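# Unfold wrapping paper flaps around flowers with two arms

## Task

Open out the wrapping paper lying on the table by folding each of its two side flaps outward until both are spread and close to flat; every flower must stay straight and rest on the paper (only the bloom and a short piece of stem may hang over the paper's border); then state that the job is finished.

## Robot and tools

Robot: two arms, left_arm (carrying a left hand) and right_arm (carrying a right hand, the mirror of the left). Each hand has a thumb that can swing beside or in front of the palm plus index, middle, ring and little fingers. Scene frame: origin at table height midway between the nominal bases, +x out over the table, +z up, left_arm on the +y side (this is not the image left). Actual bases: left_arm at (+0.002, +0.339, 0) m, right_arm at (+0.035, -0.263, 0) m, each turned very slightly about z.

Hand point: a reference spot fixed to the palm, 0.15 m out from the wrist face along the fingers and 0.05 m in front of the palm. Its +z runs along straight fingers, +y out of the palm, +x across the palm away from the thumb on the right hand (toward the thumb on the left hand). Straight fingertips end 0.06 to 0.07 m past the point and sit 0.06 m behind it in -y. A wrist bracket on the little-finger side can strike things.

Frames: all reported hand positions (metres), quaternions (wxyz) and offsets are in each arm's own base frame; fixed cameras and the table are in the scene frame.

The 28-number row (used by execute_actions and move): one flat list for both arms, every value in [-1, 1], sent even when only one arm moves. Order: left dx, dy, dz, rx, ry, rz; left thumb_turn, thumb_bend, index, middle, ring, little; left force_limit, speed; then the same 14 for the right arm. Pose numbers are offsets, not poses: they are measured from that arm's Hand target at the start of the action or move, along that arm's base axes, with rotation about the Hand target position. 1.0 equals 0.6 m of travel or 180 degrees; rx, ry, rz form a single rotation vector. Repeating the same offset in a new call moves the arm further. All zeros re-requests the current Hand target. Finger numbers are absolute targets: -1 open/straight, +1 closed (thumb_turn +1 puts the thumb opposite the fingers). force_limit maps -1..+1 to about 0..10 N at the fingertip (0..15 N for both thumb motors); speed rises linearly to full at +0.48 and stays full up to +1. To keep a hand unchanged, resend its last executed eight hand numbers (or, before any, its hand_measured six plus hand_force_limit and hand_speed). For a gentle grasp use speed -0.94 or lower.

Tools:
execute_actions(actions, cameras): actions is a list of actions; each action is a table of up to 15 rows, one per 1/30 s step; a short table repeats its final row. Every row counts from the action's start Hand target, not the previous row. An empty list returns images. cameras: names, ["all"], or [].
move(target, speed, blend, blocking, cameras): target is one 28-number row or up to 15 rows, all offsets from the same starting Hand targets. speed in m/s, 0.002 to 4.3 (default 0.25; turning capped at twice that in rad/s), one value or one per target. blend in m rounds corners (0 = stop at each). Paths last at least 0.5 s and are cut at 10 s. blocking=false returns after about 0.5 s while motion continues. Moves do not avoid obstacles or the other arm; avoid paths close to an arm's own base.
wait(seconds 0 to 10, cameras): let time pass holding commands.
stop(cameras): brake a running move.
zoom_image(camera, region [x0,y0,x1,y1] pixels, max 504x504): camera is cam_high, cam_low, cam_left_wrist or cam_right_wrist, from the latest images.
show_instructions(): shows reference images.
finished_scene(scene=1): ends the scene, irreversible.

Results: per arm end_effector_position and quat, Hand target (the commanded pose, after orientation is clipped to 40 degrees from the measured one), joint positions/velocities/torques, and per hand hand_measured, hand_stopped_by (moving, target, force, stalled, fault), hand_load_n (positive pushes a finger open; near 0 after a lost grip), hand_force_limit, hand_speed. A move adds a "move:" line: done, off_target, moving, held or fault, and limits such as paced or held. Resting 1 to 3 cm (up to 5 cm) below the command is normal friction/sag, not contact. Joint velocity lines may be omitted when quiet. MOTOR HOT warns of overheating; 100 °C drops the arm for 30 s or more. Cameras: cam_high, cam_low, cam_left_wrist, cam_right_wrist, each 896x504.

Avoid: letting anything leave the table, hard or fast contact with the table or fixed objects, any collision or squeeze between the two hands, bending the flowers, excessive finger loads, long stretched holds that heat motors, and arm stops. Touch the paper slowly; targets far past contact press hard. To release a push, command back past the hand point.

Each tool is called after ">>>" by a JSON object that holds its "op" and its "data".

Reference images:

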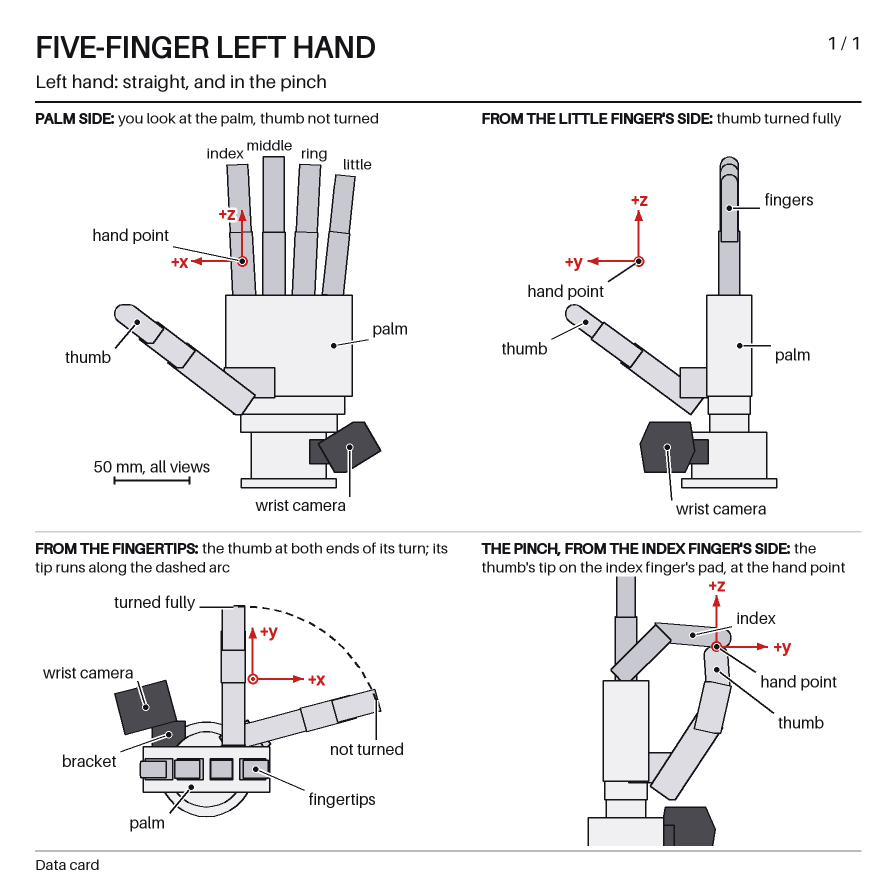

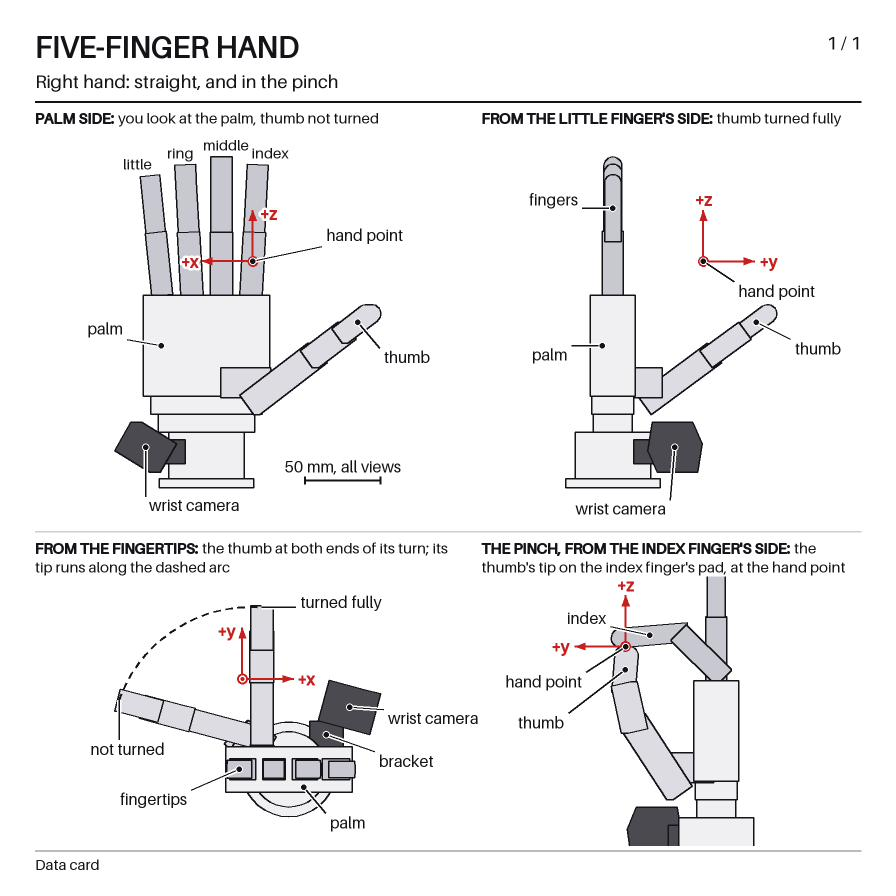

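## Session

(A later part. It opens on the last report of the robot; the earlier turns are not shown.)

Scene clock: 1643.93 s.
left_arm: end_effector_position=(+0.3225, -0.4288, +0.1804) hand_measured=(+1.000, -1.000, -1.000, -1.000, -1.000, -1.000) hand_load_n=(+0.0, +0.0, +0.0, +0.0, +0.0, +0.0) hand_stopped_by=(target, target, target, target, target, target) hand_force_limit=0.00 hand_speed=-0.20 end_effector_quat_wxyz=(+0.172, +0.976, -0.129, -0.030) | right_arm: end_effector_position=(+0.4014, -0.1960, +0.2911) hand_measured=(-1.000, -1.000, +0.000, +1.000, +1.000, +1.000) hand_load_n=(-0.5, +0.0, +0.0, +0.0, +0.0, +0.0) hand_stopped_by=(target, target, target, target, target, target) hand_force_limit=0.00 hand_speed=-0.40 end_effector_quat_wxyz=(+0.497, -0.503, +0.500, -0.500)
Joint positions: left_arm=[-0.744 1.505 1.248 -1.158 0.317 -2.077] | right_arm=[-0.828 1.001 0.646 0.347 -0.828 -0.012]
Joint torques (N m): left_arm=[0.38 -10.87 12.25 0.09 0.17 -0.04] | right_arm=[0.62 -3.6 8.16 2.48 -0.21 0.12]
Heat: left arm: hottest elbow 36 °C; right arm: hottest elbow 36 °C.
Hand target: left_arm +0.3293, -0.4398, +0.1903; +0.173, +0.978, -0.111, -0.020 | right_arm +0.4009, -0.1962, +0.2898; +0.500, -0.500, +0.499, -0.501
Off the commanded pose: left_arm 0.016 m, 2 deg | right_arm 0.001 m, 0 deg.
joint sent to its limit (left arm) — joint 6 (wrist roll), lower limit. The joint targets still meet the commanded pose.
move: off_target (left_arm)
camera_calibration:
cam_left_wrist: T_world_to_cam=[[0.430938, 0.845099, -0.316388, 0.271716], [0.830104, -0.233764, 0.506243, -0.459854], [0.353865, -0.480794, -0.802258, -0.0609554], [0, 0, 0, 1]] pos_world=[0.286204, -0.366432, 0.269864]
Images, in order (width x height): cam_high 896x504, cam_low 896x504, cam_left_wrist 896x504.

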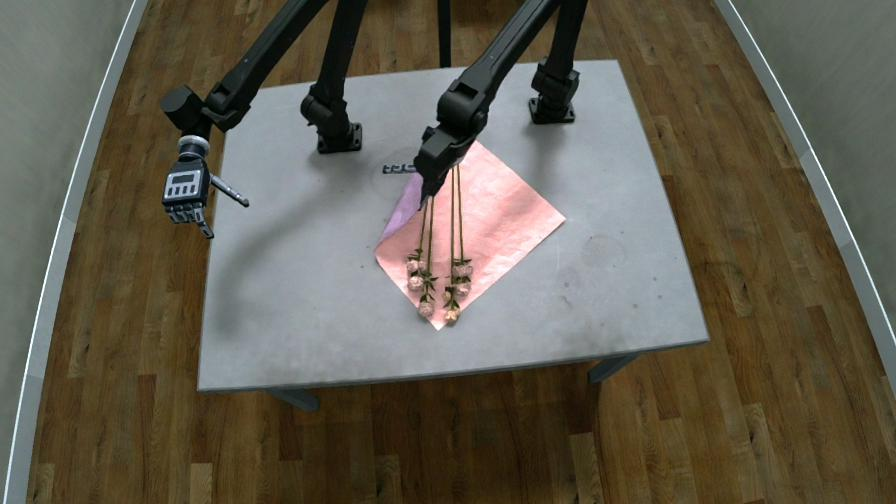

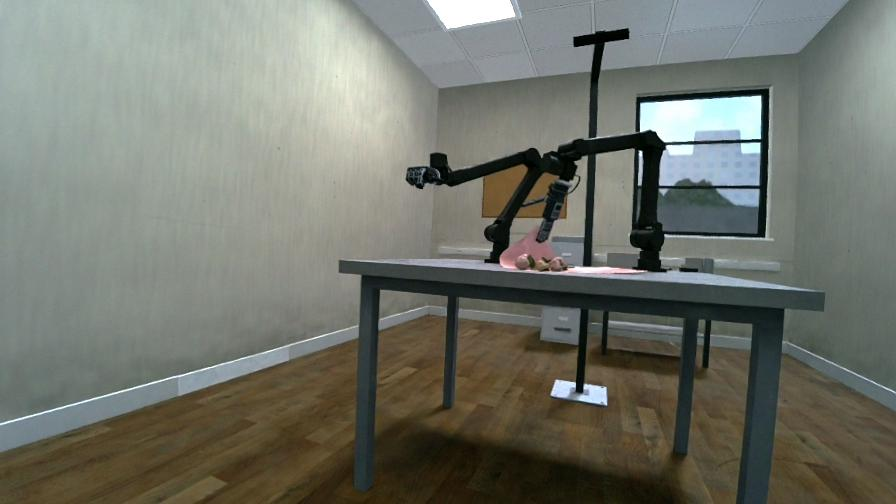

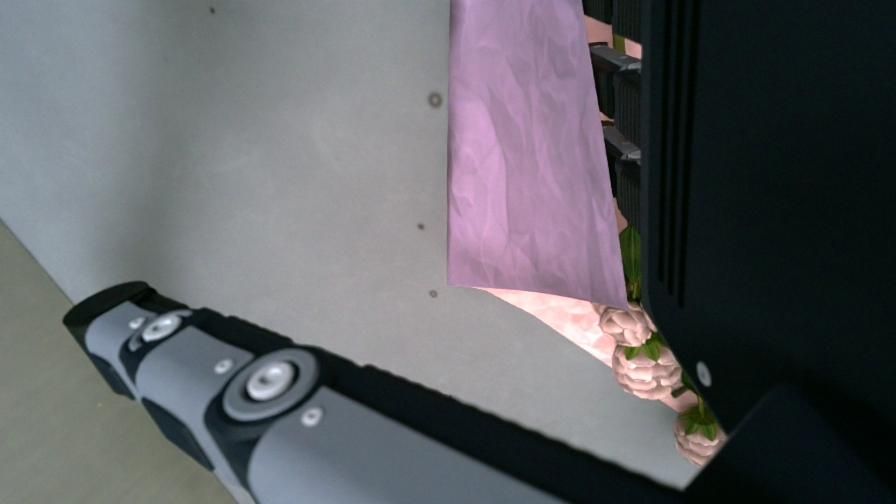

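>>> {"op": "move", "data": {"target": [[-0.017, -0.098, -0.005, 0.1061, -0.0335, -0.0495, 1, -1, -1, -1, -1, -1, 0, -0.2, 0, 0, 0, 0, 0, 0, -1, -1, 0, 1, 1, 1, 0, -0.4], [-0.048, -0.198, -0.055, 0.1043, -0.0391, -0.0825, 1, -1, -1, -1, -1, -1, 0, -0.2, 0, 0, 0, 0, 0, 0, -1, -1, 0, 1, 1, 1, 0, -0.4]], "speed": 0.15, "blend": 0.03, "cameras": ["cam_high", "cam_low", "cam_left_wrist"]}}

>>> {"op": "zoom_image", "data": {"camera": "cam_low", "region": [450, 170, 650, 280]}}

>>> {"op": "zoom_image", "data": {"camera": "cam_high", "region": [340, 120, 600, 340]}}

Scene clock: 1695.37 s.
left_arm: end_effector_position=(+0.2927, -0.5452, +0.1434) hand_measured=(+1.000, -1.000, -1.000, -1.000, -1.000, -1.000) hand_load_n=(+0.0, +0.0, +0.0, +0.0, +0.0, +0.0) hand_stopped_by=(target, target, target, target, target, target) hand_force_limit=0.00 hand_speed=-0.20 end_effector_quat_wxyz=(-0.009, +0.968, -0.251, -0.015) | right_arm: end_effector_position=(+0.4014, -0.1960, +0.2911) hand_measured=(-1.000, -1.000, +0.000, +1.000, +1.000, +1.000) hand_load_n=(-0.5, +0.0, +0.0, +0.0, +0.0, +0.0) hand_stopped_by=(target, target, target, target, target, target) hand_force_limit=0.00 hand_speed=-0.40 end_effector_quat_wxyz=(+0.497, -0.503, +0.500, -0.500)
Joint positions: left_arm=[-1.014 1.857 1.695 -1.444 0.008 -2.077] | right_arm=[-0.828 1.001 0.646 0.347 -0.828 -0.012]
Joint torques (N m): left_arm=[0.67 -16.91 12.18 0.2 -0.08 -0.03] | right_arm=[0.79 -3.37 8.13 2.37 -0.19 0.1]
Heat: left arm: hottest elbow 40 °C; right arm: hottest elbow 34 °C.
Hand target: left_arm +0.3005, -0.5585, +0.1574; +0.000, +0.970, -0.242, +0.000 | right_arm +0.4009, -0.1962, +0.2898; +0.500, -0.500, +0.499, -0.501
Off the commanded pose: left_arm 0.021 m, 2 deg | right_arm 0.001 m, 0 deg.
joint sent to its limit (left arm) — joint 6 (wrist roll), lower limit. The joint targets still meet the commanded pose.
move: off_target (left_arm)
camera_calibration:
cam_left_wrist: T_world_to_cam=[[0.650632, 0.758843, 0.0289, 0.210485], [0.668295, -0.590239, 0.452769, -0.58297], [0.360638, -0.275272, -0.89116, -0.0132985], [0, 0, 0, 1]] pos_world=[0.257443, -0.507477, 0.246016]
Images, in order (width x height): cam_high 896x504, cam_low 896x504, cam_left_wrist 896x504.

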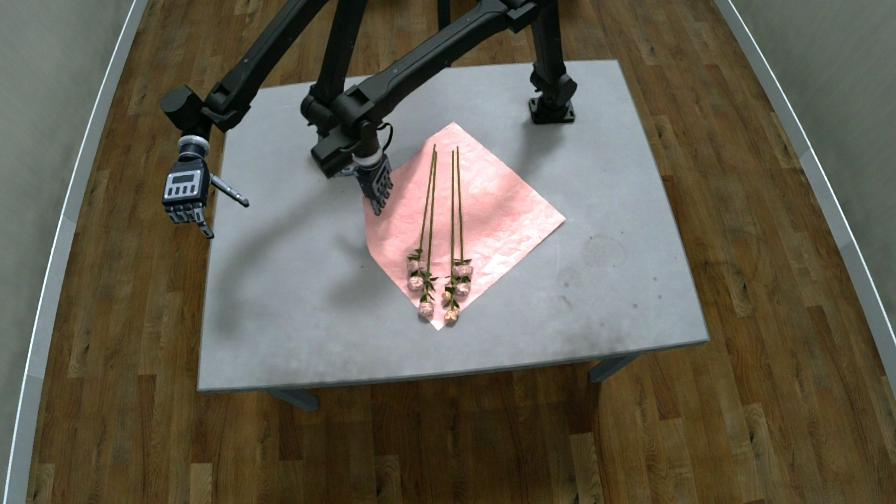

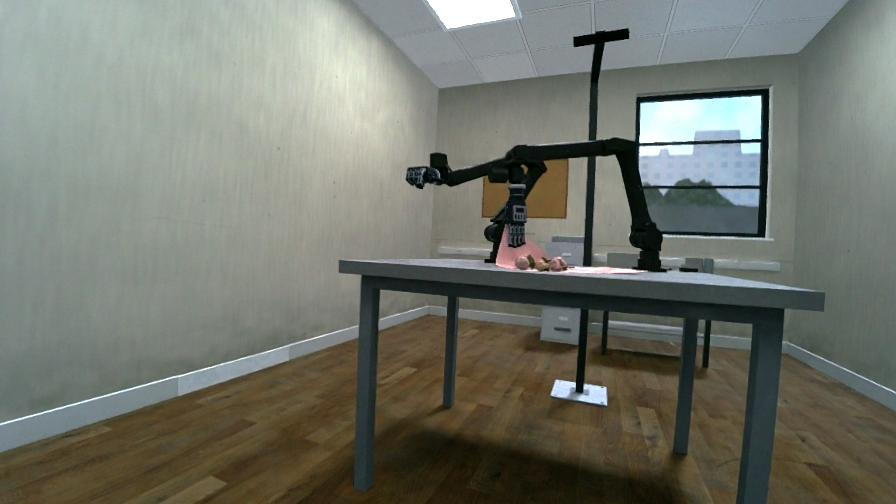

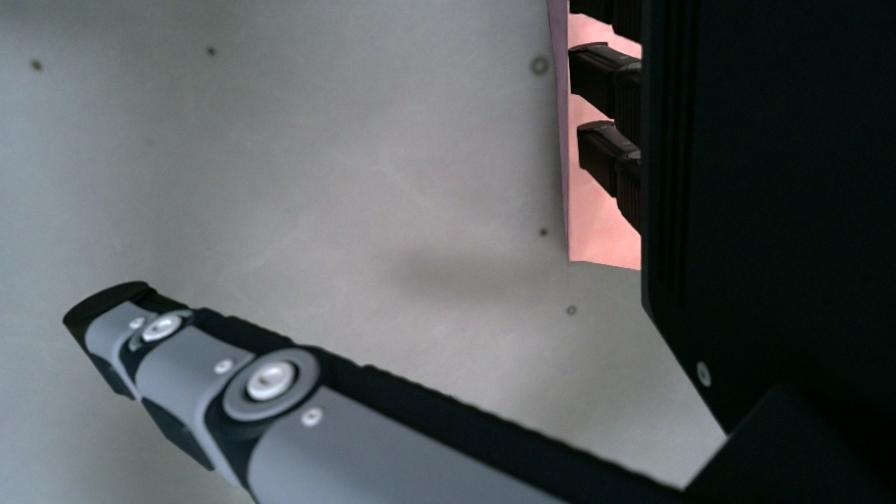

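Scaled by 2.520.

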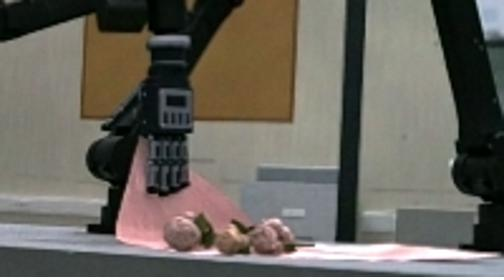

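Scaled by 1.938.

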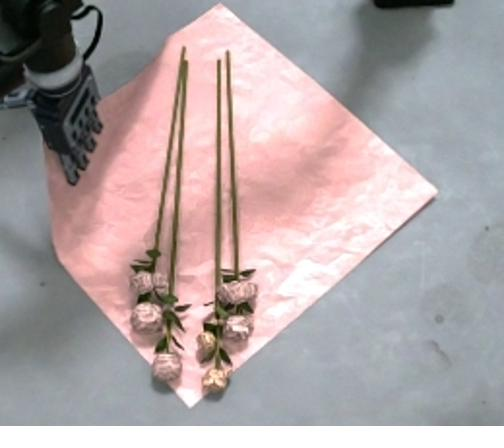

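>>> {"op": "move", "data": {"target": [[-0.021, -0.104, -0.06, 0, 0, -0.017, 1, -1, -1, -1, -1, -1, 0, -0.2, 0, 0, 0, 0, 0, 0, -1, -1, 0, 1, 1, 1, 0, -0.4], [-0.026, -0.126, -0.092, 0, 0, -0.017, 1, -1, -1, -1, -1, -1, 0, -0.2, 0, 0, 0, 0, 0, 0, -1, -1, 0, 1, 1, 1, 0, -0.4]], "speed": 0.12, "blend": 0.01, "cameras": ["cam_high", "cam_low", "cam_left_wrist"]}}

>>> {"op": "zoom_image", "data": {"camera": "cam_low", "region": [450, 190, 650, 290]}}

>>> {"op": "zoom_image", "data": {"camera": "cam_high", "region": [320, 120, 600, 340]}}

Scene clock: 1709.67 s.
left_arm: end_effector_position=(+0.2807, -0.6158, +0.0910) hand_measured=(+1.000, -1.000, -1.000, -1.000, -1.000, -1.000) hand_load_n=(+0.0, +0.0, +0.0, +0.0, +0.0, +0.0) hand_stopped_by=(target, target, target, target, target, target) hand_force_limit=0.00 hand_speed=-0.20 end_effector_quat_wxyz=(-0.012, +0.958, -0.285, -0.017) | right_arm: end_effector_position=(+0.4014, -0.1960, +0.2911) hand_measured=(-1.000, -1.000, +0.000, +1.000, +1.000, +1.000) hand_load_n=(-0.5, +0.0, +0.0, +0.0, +0.0, +0.0) hand_stopped_by=(target, target, target, target, target, target) hand_force_limit=0.00 hand_speed=-0.40 end_effector_quat_wxyz=(+0.497, -0.503, +0.500, -0.500)
Joint positions: left_arm=[-1.084 2.047 1.85 -1.414 0.009 -2.077] | right_arm=[-0.828 1.001 0.646 0.347 -0.828 -0.012]
Joint torques (N m): left_arm=[0.5 -18.96 12.14 0.61 0.11 -0.04] | right_arm=[0.73 -3.31 8.06 2.37 -0.2 0.11]
Heat: left arm: hottest elbow 39 °C; right arm: hottest elbow 34 °C.
Hand target: left_arm +0.2848, -0.6342, +0.1021; +0.000, +0.963, -0.268, +0.000 | right_arm +0.4009, -0.1962, +0.2898; +0.500, -0.500, +0.499, -0.501
Off the commanded pose: left_arm 0.022 m, 3 deg | right_arm 0.001 m, 0 deg.
joint sent to its limit (left arm) — joint 6 (wrist roll), lower limit. The joint targets still meet the commanded pose.
move: off_target (left_arm)
camera_calibration:
cam_left_wrist: T_world_to_cam=[[0.702322, 0.71125, 0.0294503, 0.229537], [0.62698, -0.637642, 0.447558, -0.609936], [0.337105, -0.295865, -0.89377, -0.0809064], [0, 0, 0, 1]] pos_world=[0.248483, -0.576116, 0.19391]
Images, in order (width x height): cam_high 896x504, cam_low 896x504, cam_left_wrist 896x504.

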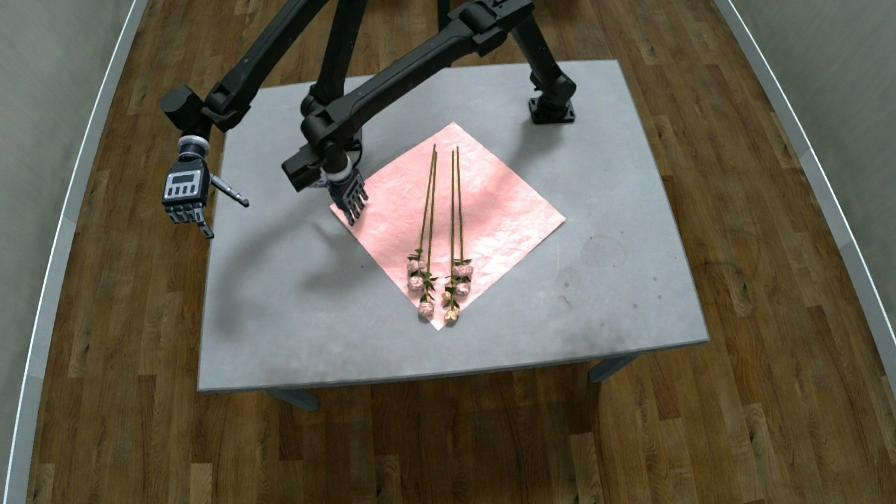

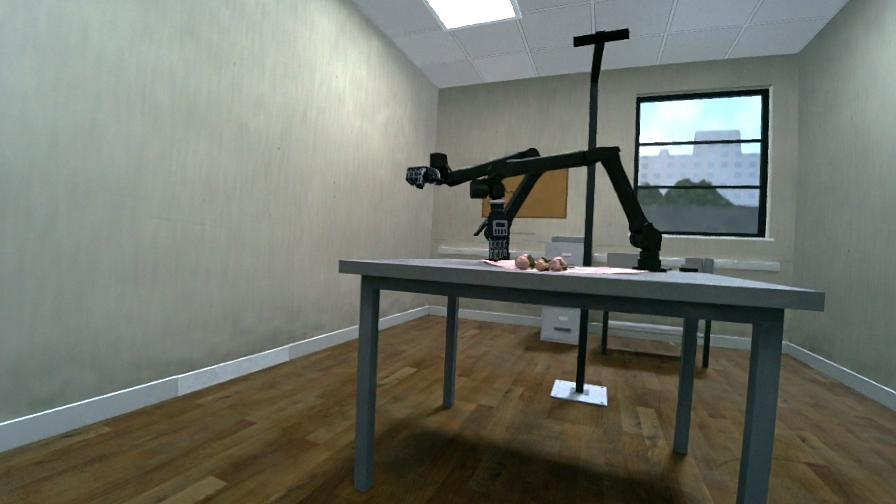

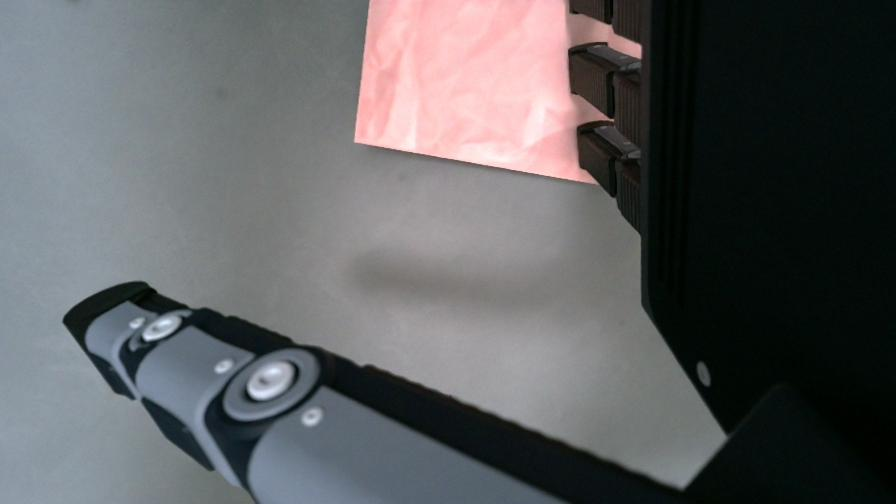

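Scaled by 2.520.

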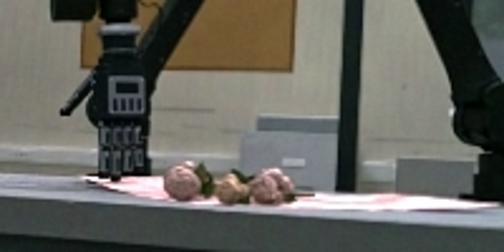

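Scaled by 1.800.

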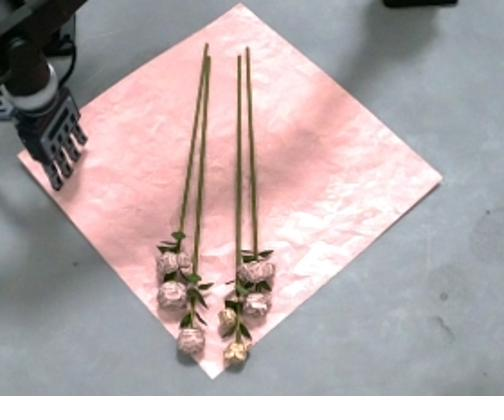

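>>> {"op": "move", "data": {"target": [0.0, -0.01, -0.02, 0, 0, 0, 1, -1, -1, -1, -1, -1, 0, -0.2, 0, 0, 0, 0, 0, 0, -1, -1, 0, 1, 1, 1, 0, -0.4], "speed": 0.06, "cameras": ["cam_high", "cam_low", "cam_left_wrist"]}}

>>> {"op": "zoom_image", "data": {"camera": "cam_low", "region": [450, 190, 650, 290]}}

Scene clock: 1719.40 s.
left_arm: end_effector_position=(+0.2831, -0.6206, +0.0836) hand_measured=(+1.000, -1.000, -1.000, -1.000, -1.000, -1.000) hand_load_n=(+0.0, +0.0, +0.0, +0.0, +0.0, +0.0) hand_stopped_by=(target, target, target, target, target, target) hand_force_limit=0.00 hand_speed=-0.20 end_effector_quat_wxyz=(-0.009, +0.958, -0.285, -0.015) | right_arm: end_effector_position=(+0.4014, -0.1960, +0.2911) hand_measured=(-1.000, -1.000, +0.000, +1.000, +1.000, +1.000) hand_load_n=(-0.5, +0.0, +0.0, +0.0, +0.0, +0.0) hand_stopped_by=(target, target, target, target, target, target) hand_force_limit=0.00 hand_speed=-0.40 end_effector_quat_wxyz=(+0.497, -0.503, +0.500, -0.500)
Joint positions: left_arm=[-1.084 2.063 1.854 -1.397 0.009 -2.077] | right_arm=[-0.828 1.001 0.646 0.347 -0.828 -0.012]
Joint torques (N m): left_arm=[0.15 -18.55 12.14 0.65 0.12 -0.04] | right_arm=[0.73 -3.31 8.08 2.37 -0.23 0.13]
Heat: left arm: hottest elbow 40 °C; right arm: hottest elbow 34 °C.
Hand target: left_arm +0.2848, -0.6401, +0.0900; +0.000, +0.963, -0.268, +0.000 | right_arm +0.4009, -0.1962, +0.2898; +0.500, -0.500, +0.499, -0.501
Off the commanded pose: left_arm 0.021 m, 3 deg | right_arm 0.001 m, 0 deg.
joint sent to its limit (left arm) — joint 6 (wrist roll), lower limit. The joint targets still meet the commanded pose.
move: off_target (left_arm)
camera_calibration:
cam_left_wrist: T_world_to_cam=[[0.702209, 0.711446, 0.0273265, 0.231742], [0.625867, -0.635128, 0.452663, -0.609759], [0.339401, -0.300761, -0.891263, -0.0936489], [0, 0, 0, 1]] pos_world=[0.250681, -0.580313, 0.186217]
Images, in order (width x height): cam_high 896x504, cam_low 896x504, cam_left_wrist 896x504.

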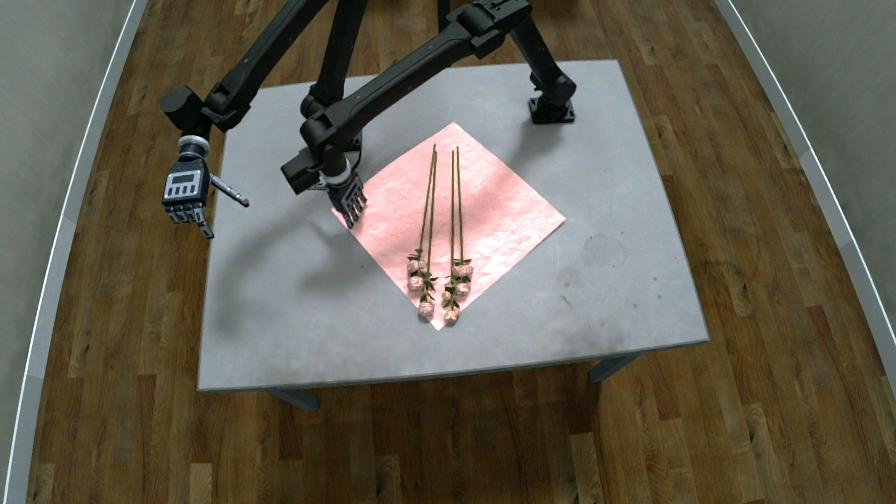

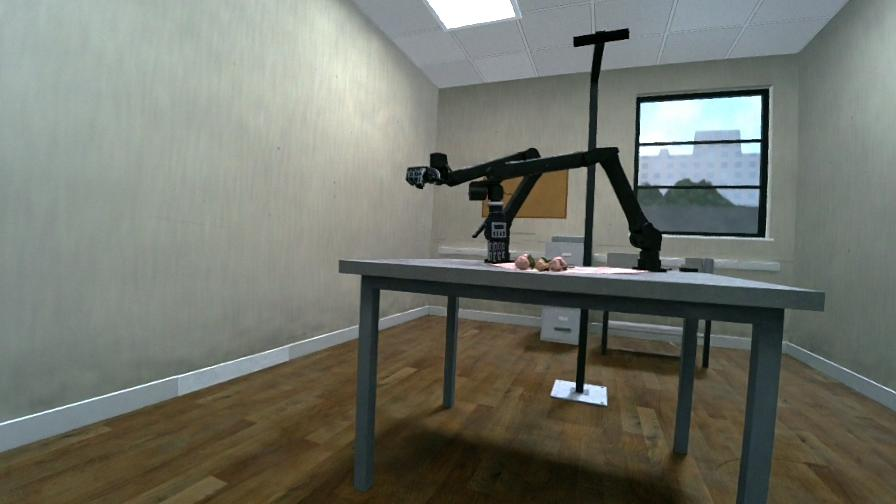

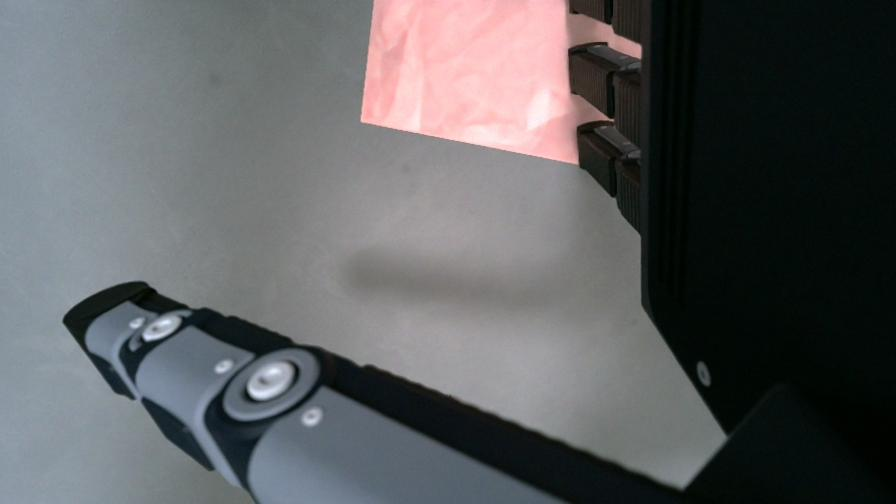

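Scaled by 2.520.

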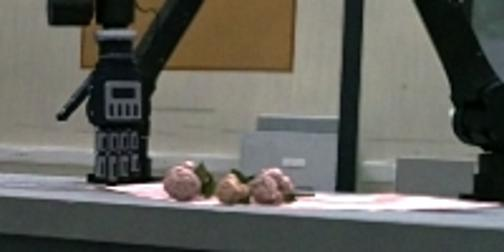

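>>> {"op": "move", "data": {"target": [[0.0, 0.0, 0.15, 0, 0, 0, 1, -1, -1, -1, -1, -1, 0, -0.2, 0, 0, 0, 0, 0, 0, -1, -1, 0, 1, 1, 1, 0, -0.4], [0.04, 0.5, 0.38, 0, 0, 0, 1, -1, -1, -1, -1, -1, 0, -0.2, 0, 0, 0, 0, 0, 0, -1, -1, 0, 1, 1, 1, 0, -0.4]], "speed": [0.1, 0.3], "blend": 0.02, "cameras": ["all"]}}

>>> {"op": "zoom_image", "data": {"camera": "cam_low", "region": [450, 190, 670, 290]}}

>>> {"op": "zoom_image", "data": {"camera": "cam_high", "region": [310, 110, 590, 340]}}

Scene clock: 1731.00 s.
left_arm: end_effector_position=(+0.3113, -0.3376, +0.3227) hand_measured=(+1.000, -1.000, -1.000, -1.000, -1.000, -1.000) hand_load_n=(+0.0, +0.0, +0.0, +0.0, +0.0, +0.0) hand_stopped_by=(target, target, target, target, target, target) hand_force_limit=0.00 hand_speed=-0.20 end_effector_quat_wxyz=(+0.019, +0.965, -0.261, +0.035) | right_arm: end_effector_position=(+0.4014, -0.1960, +0.2911) hand_measured=(-1.000, -1.000, +0.000, +1.000, +1.000, +1.000) hand_load_n=(+0.0, +0.0, +0.0, +0.0, +0.0, +0.0) hand_stopped_by=(target, target, target, target, target, target) hand_force_limit=0.00 hand_speed=-0.40 end_effector_quat_wxyz=(+0.497, -0.503, +0.500, -0.500)
Joint positions: left_arm=[-0.705 1.384 1.572 -1.678 0.005 -1.748] | right_arm=[-0.828 1.001 0.646 0.347 -0.828 -0.012]
Joint torques (N m): left_arm=[0.5 -9.29 8.85 0.08 0.11 0.1] | right_arm=[0.5 -3.37 8.05 2.33 -0.22 0.13]
Heat: left arm: hottest elbow 40 °C; right arm: hottest elbow 34 °C.
Hand target: left_arm +0.3088, -0.3401, +0.3180; +0.000, +0.963, -0.268, +0.000 | right_arm +0.4009, -0.1962, +0.2898; +0.500, -0.500, +0.499, -0.501
Off the commanded pose: left_arm 0.006 m, 5 deg | right_arm 0.001 m, 0 deg.
joint sent to its limit (left arm) — joint 4 (wrist pitch), lower limit. The joint targets are off in orientation, not in position.
move: off_target (left_arm)
camera_calibration:
cam_left_wrist: T_world_to_cam=[[0.663448, 0.74789, 0.0223191, 0.0300677], [0.615078, -0.562131, 0.55289, -0.560297], [0.426047, -0.353086, -0.832955, 0.131478], [0, 0, 0, 1]] pos_world=[0.268662, -0.291025, 0.418627]
cam_right_wrist: T_world_to_cam=[[-0.0288311, -0.257258, -0.965913, 0.243529], [-0.480745, 0.850785, -0.212246, 0.426158], [0.876386, 0.458239, -0.148205, -0.100331], [0, 0, 0, 1]] pos_world=[0.299824, -0.253943, 0.310809]

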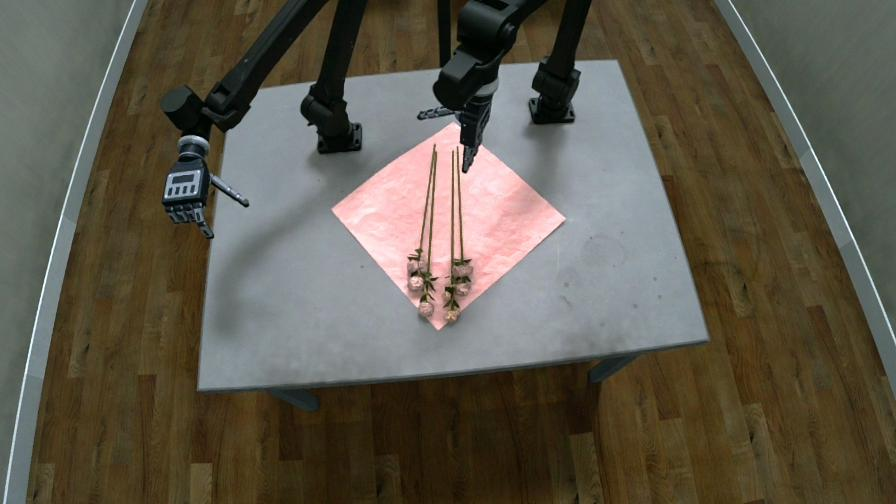

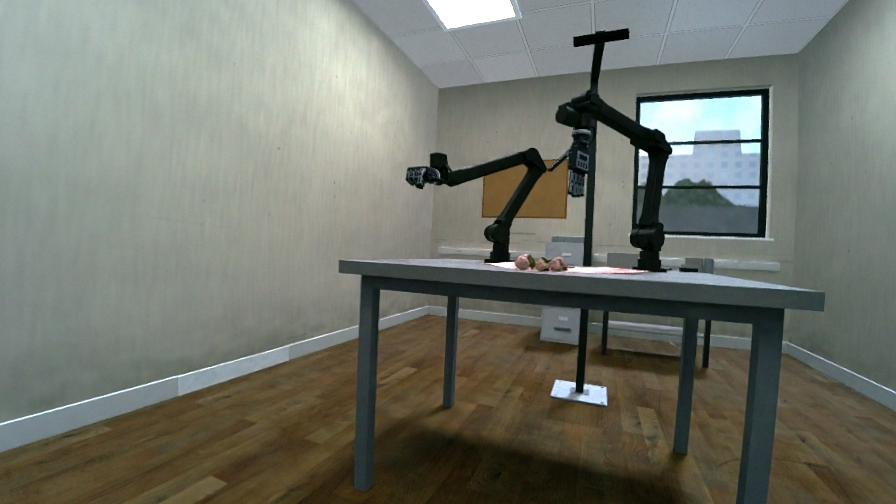

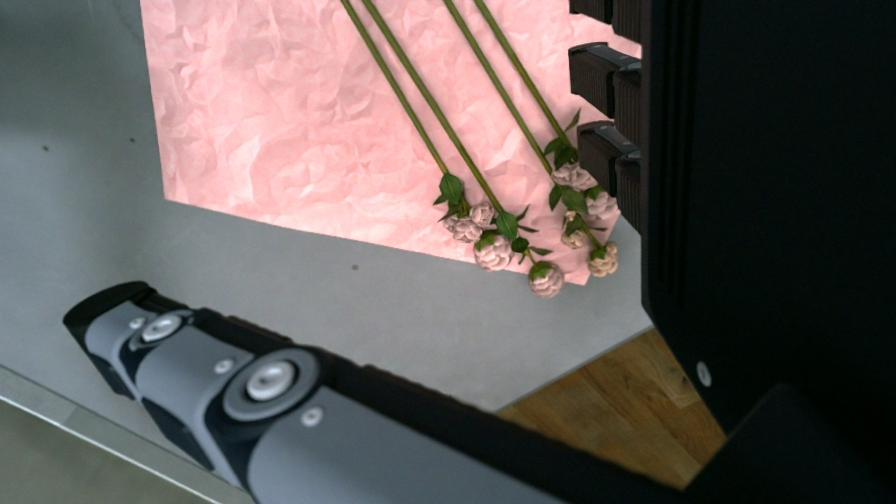

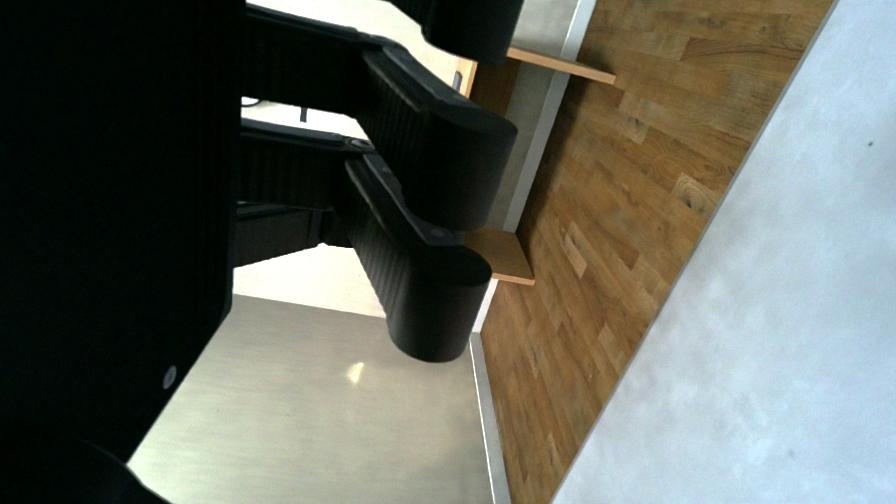

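Scaled by 2.291.

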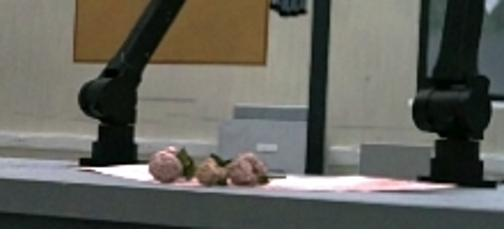

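Scaled by 1.800.

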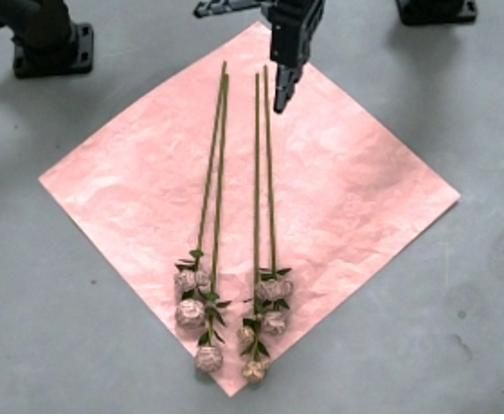

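>>> {"op": "zoom_image", "data": {"camera": "cam_low", "region": [470, 240, 670, 290]}}

>>> {"op": "zoom_image", "data": {"camera": "cam_left_wrist", "region": [120, 0, 640, 330]}}

>>> {"op": "zoom_image", "data": {"camera": "cam_high", "region": [320, 190, 480, 340]}}

Scaled by 2.520.

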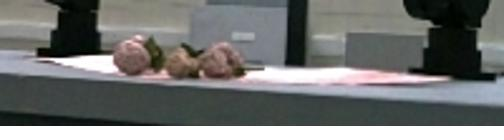

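Region (120, 0, 640, 330) is 520x330 pixels. A region can be at most 504 by 504 pixels.

Scaled by 3.150.

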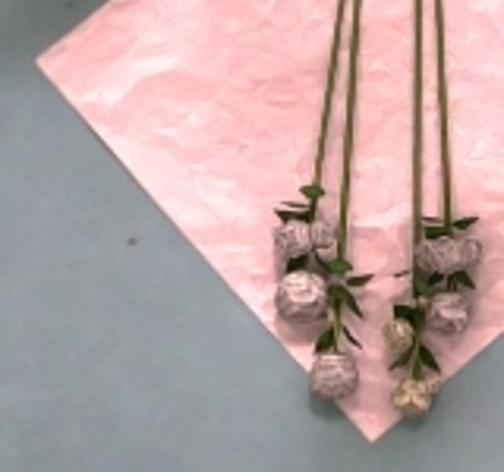

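>>> {"op": "finished_scene", "data": {}}

The scene is finished: the task was done.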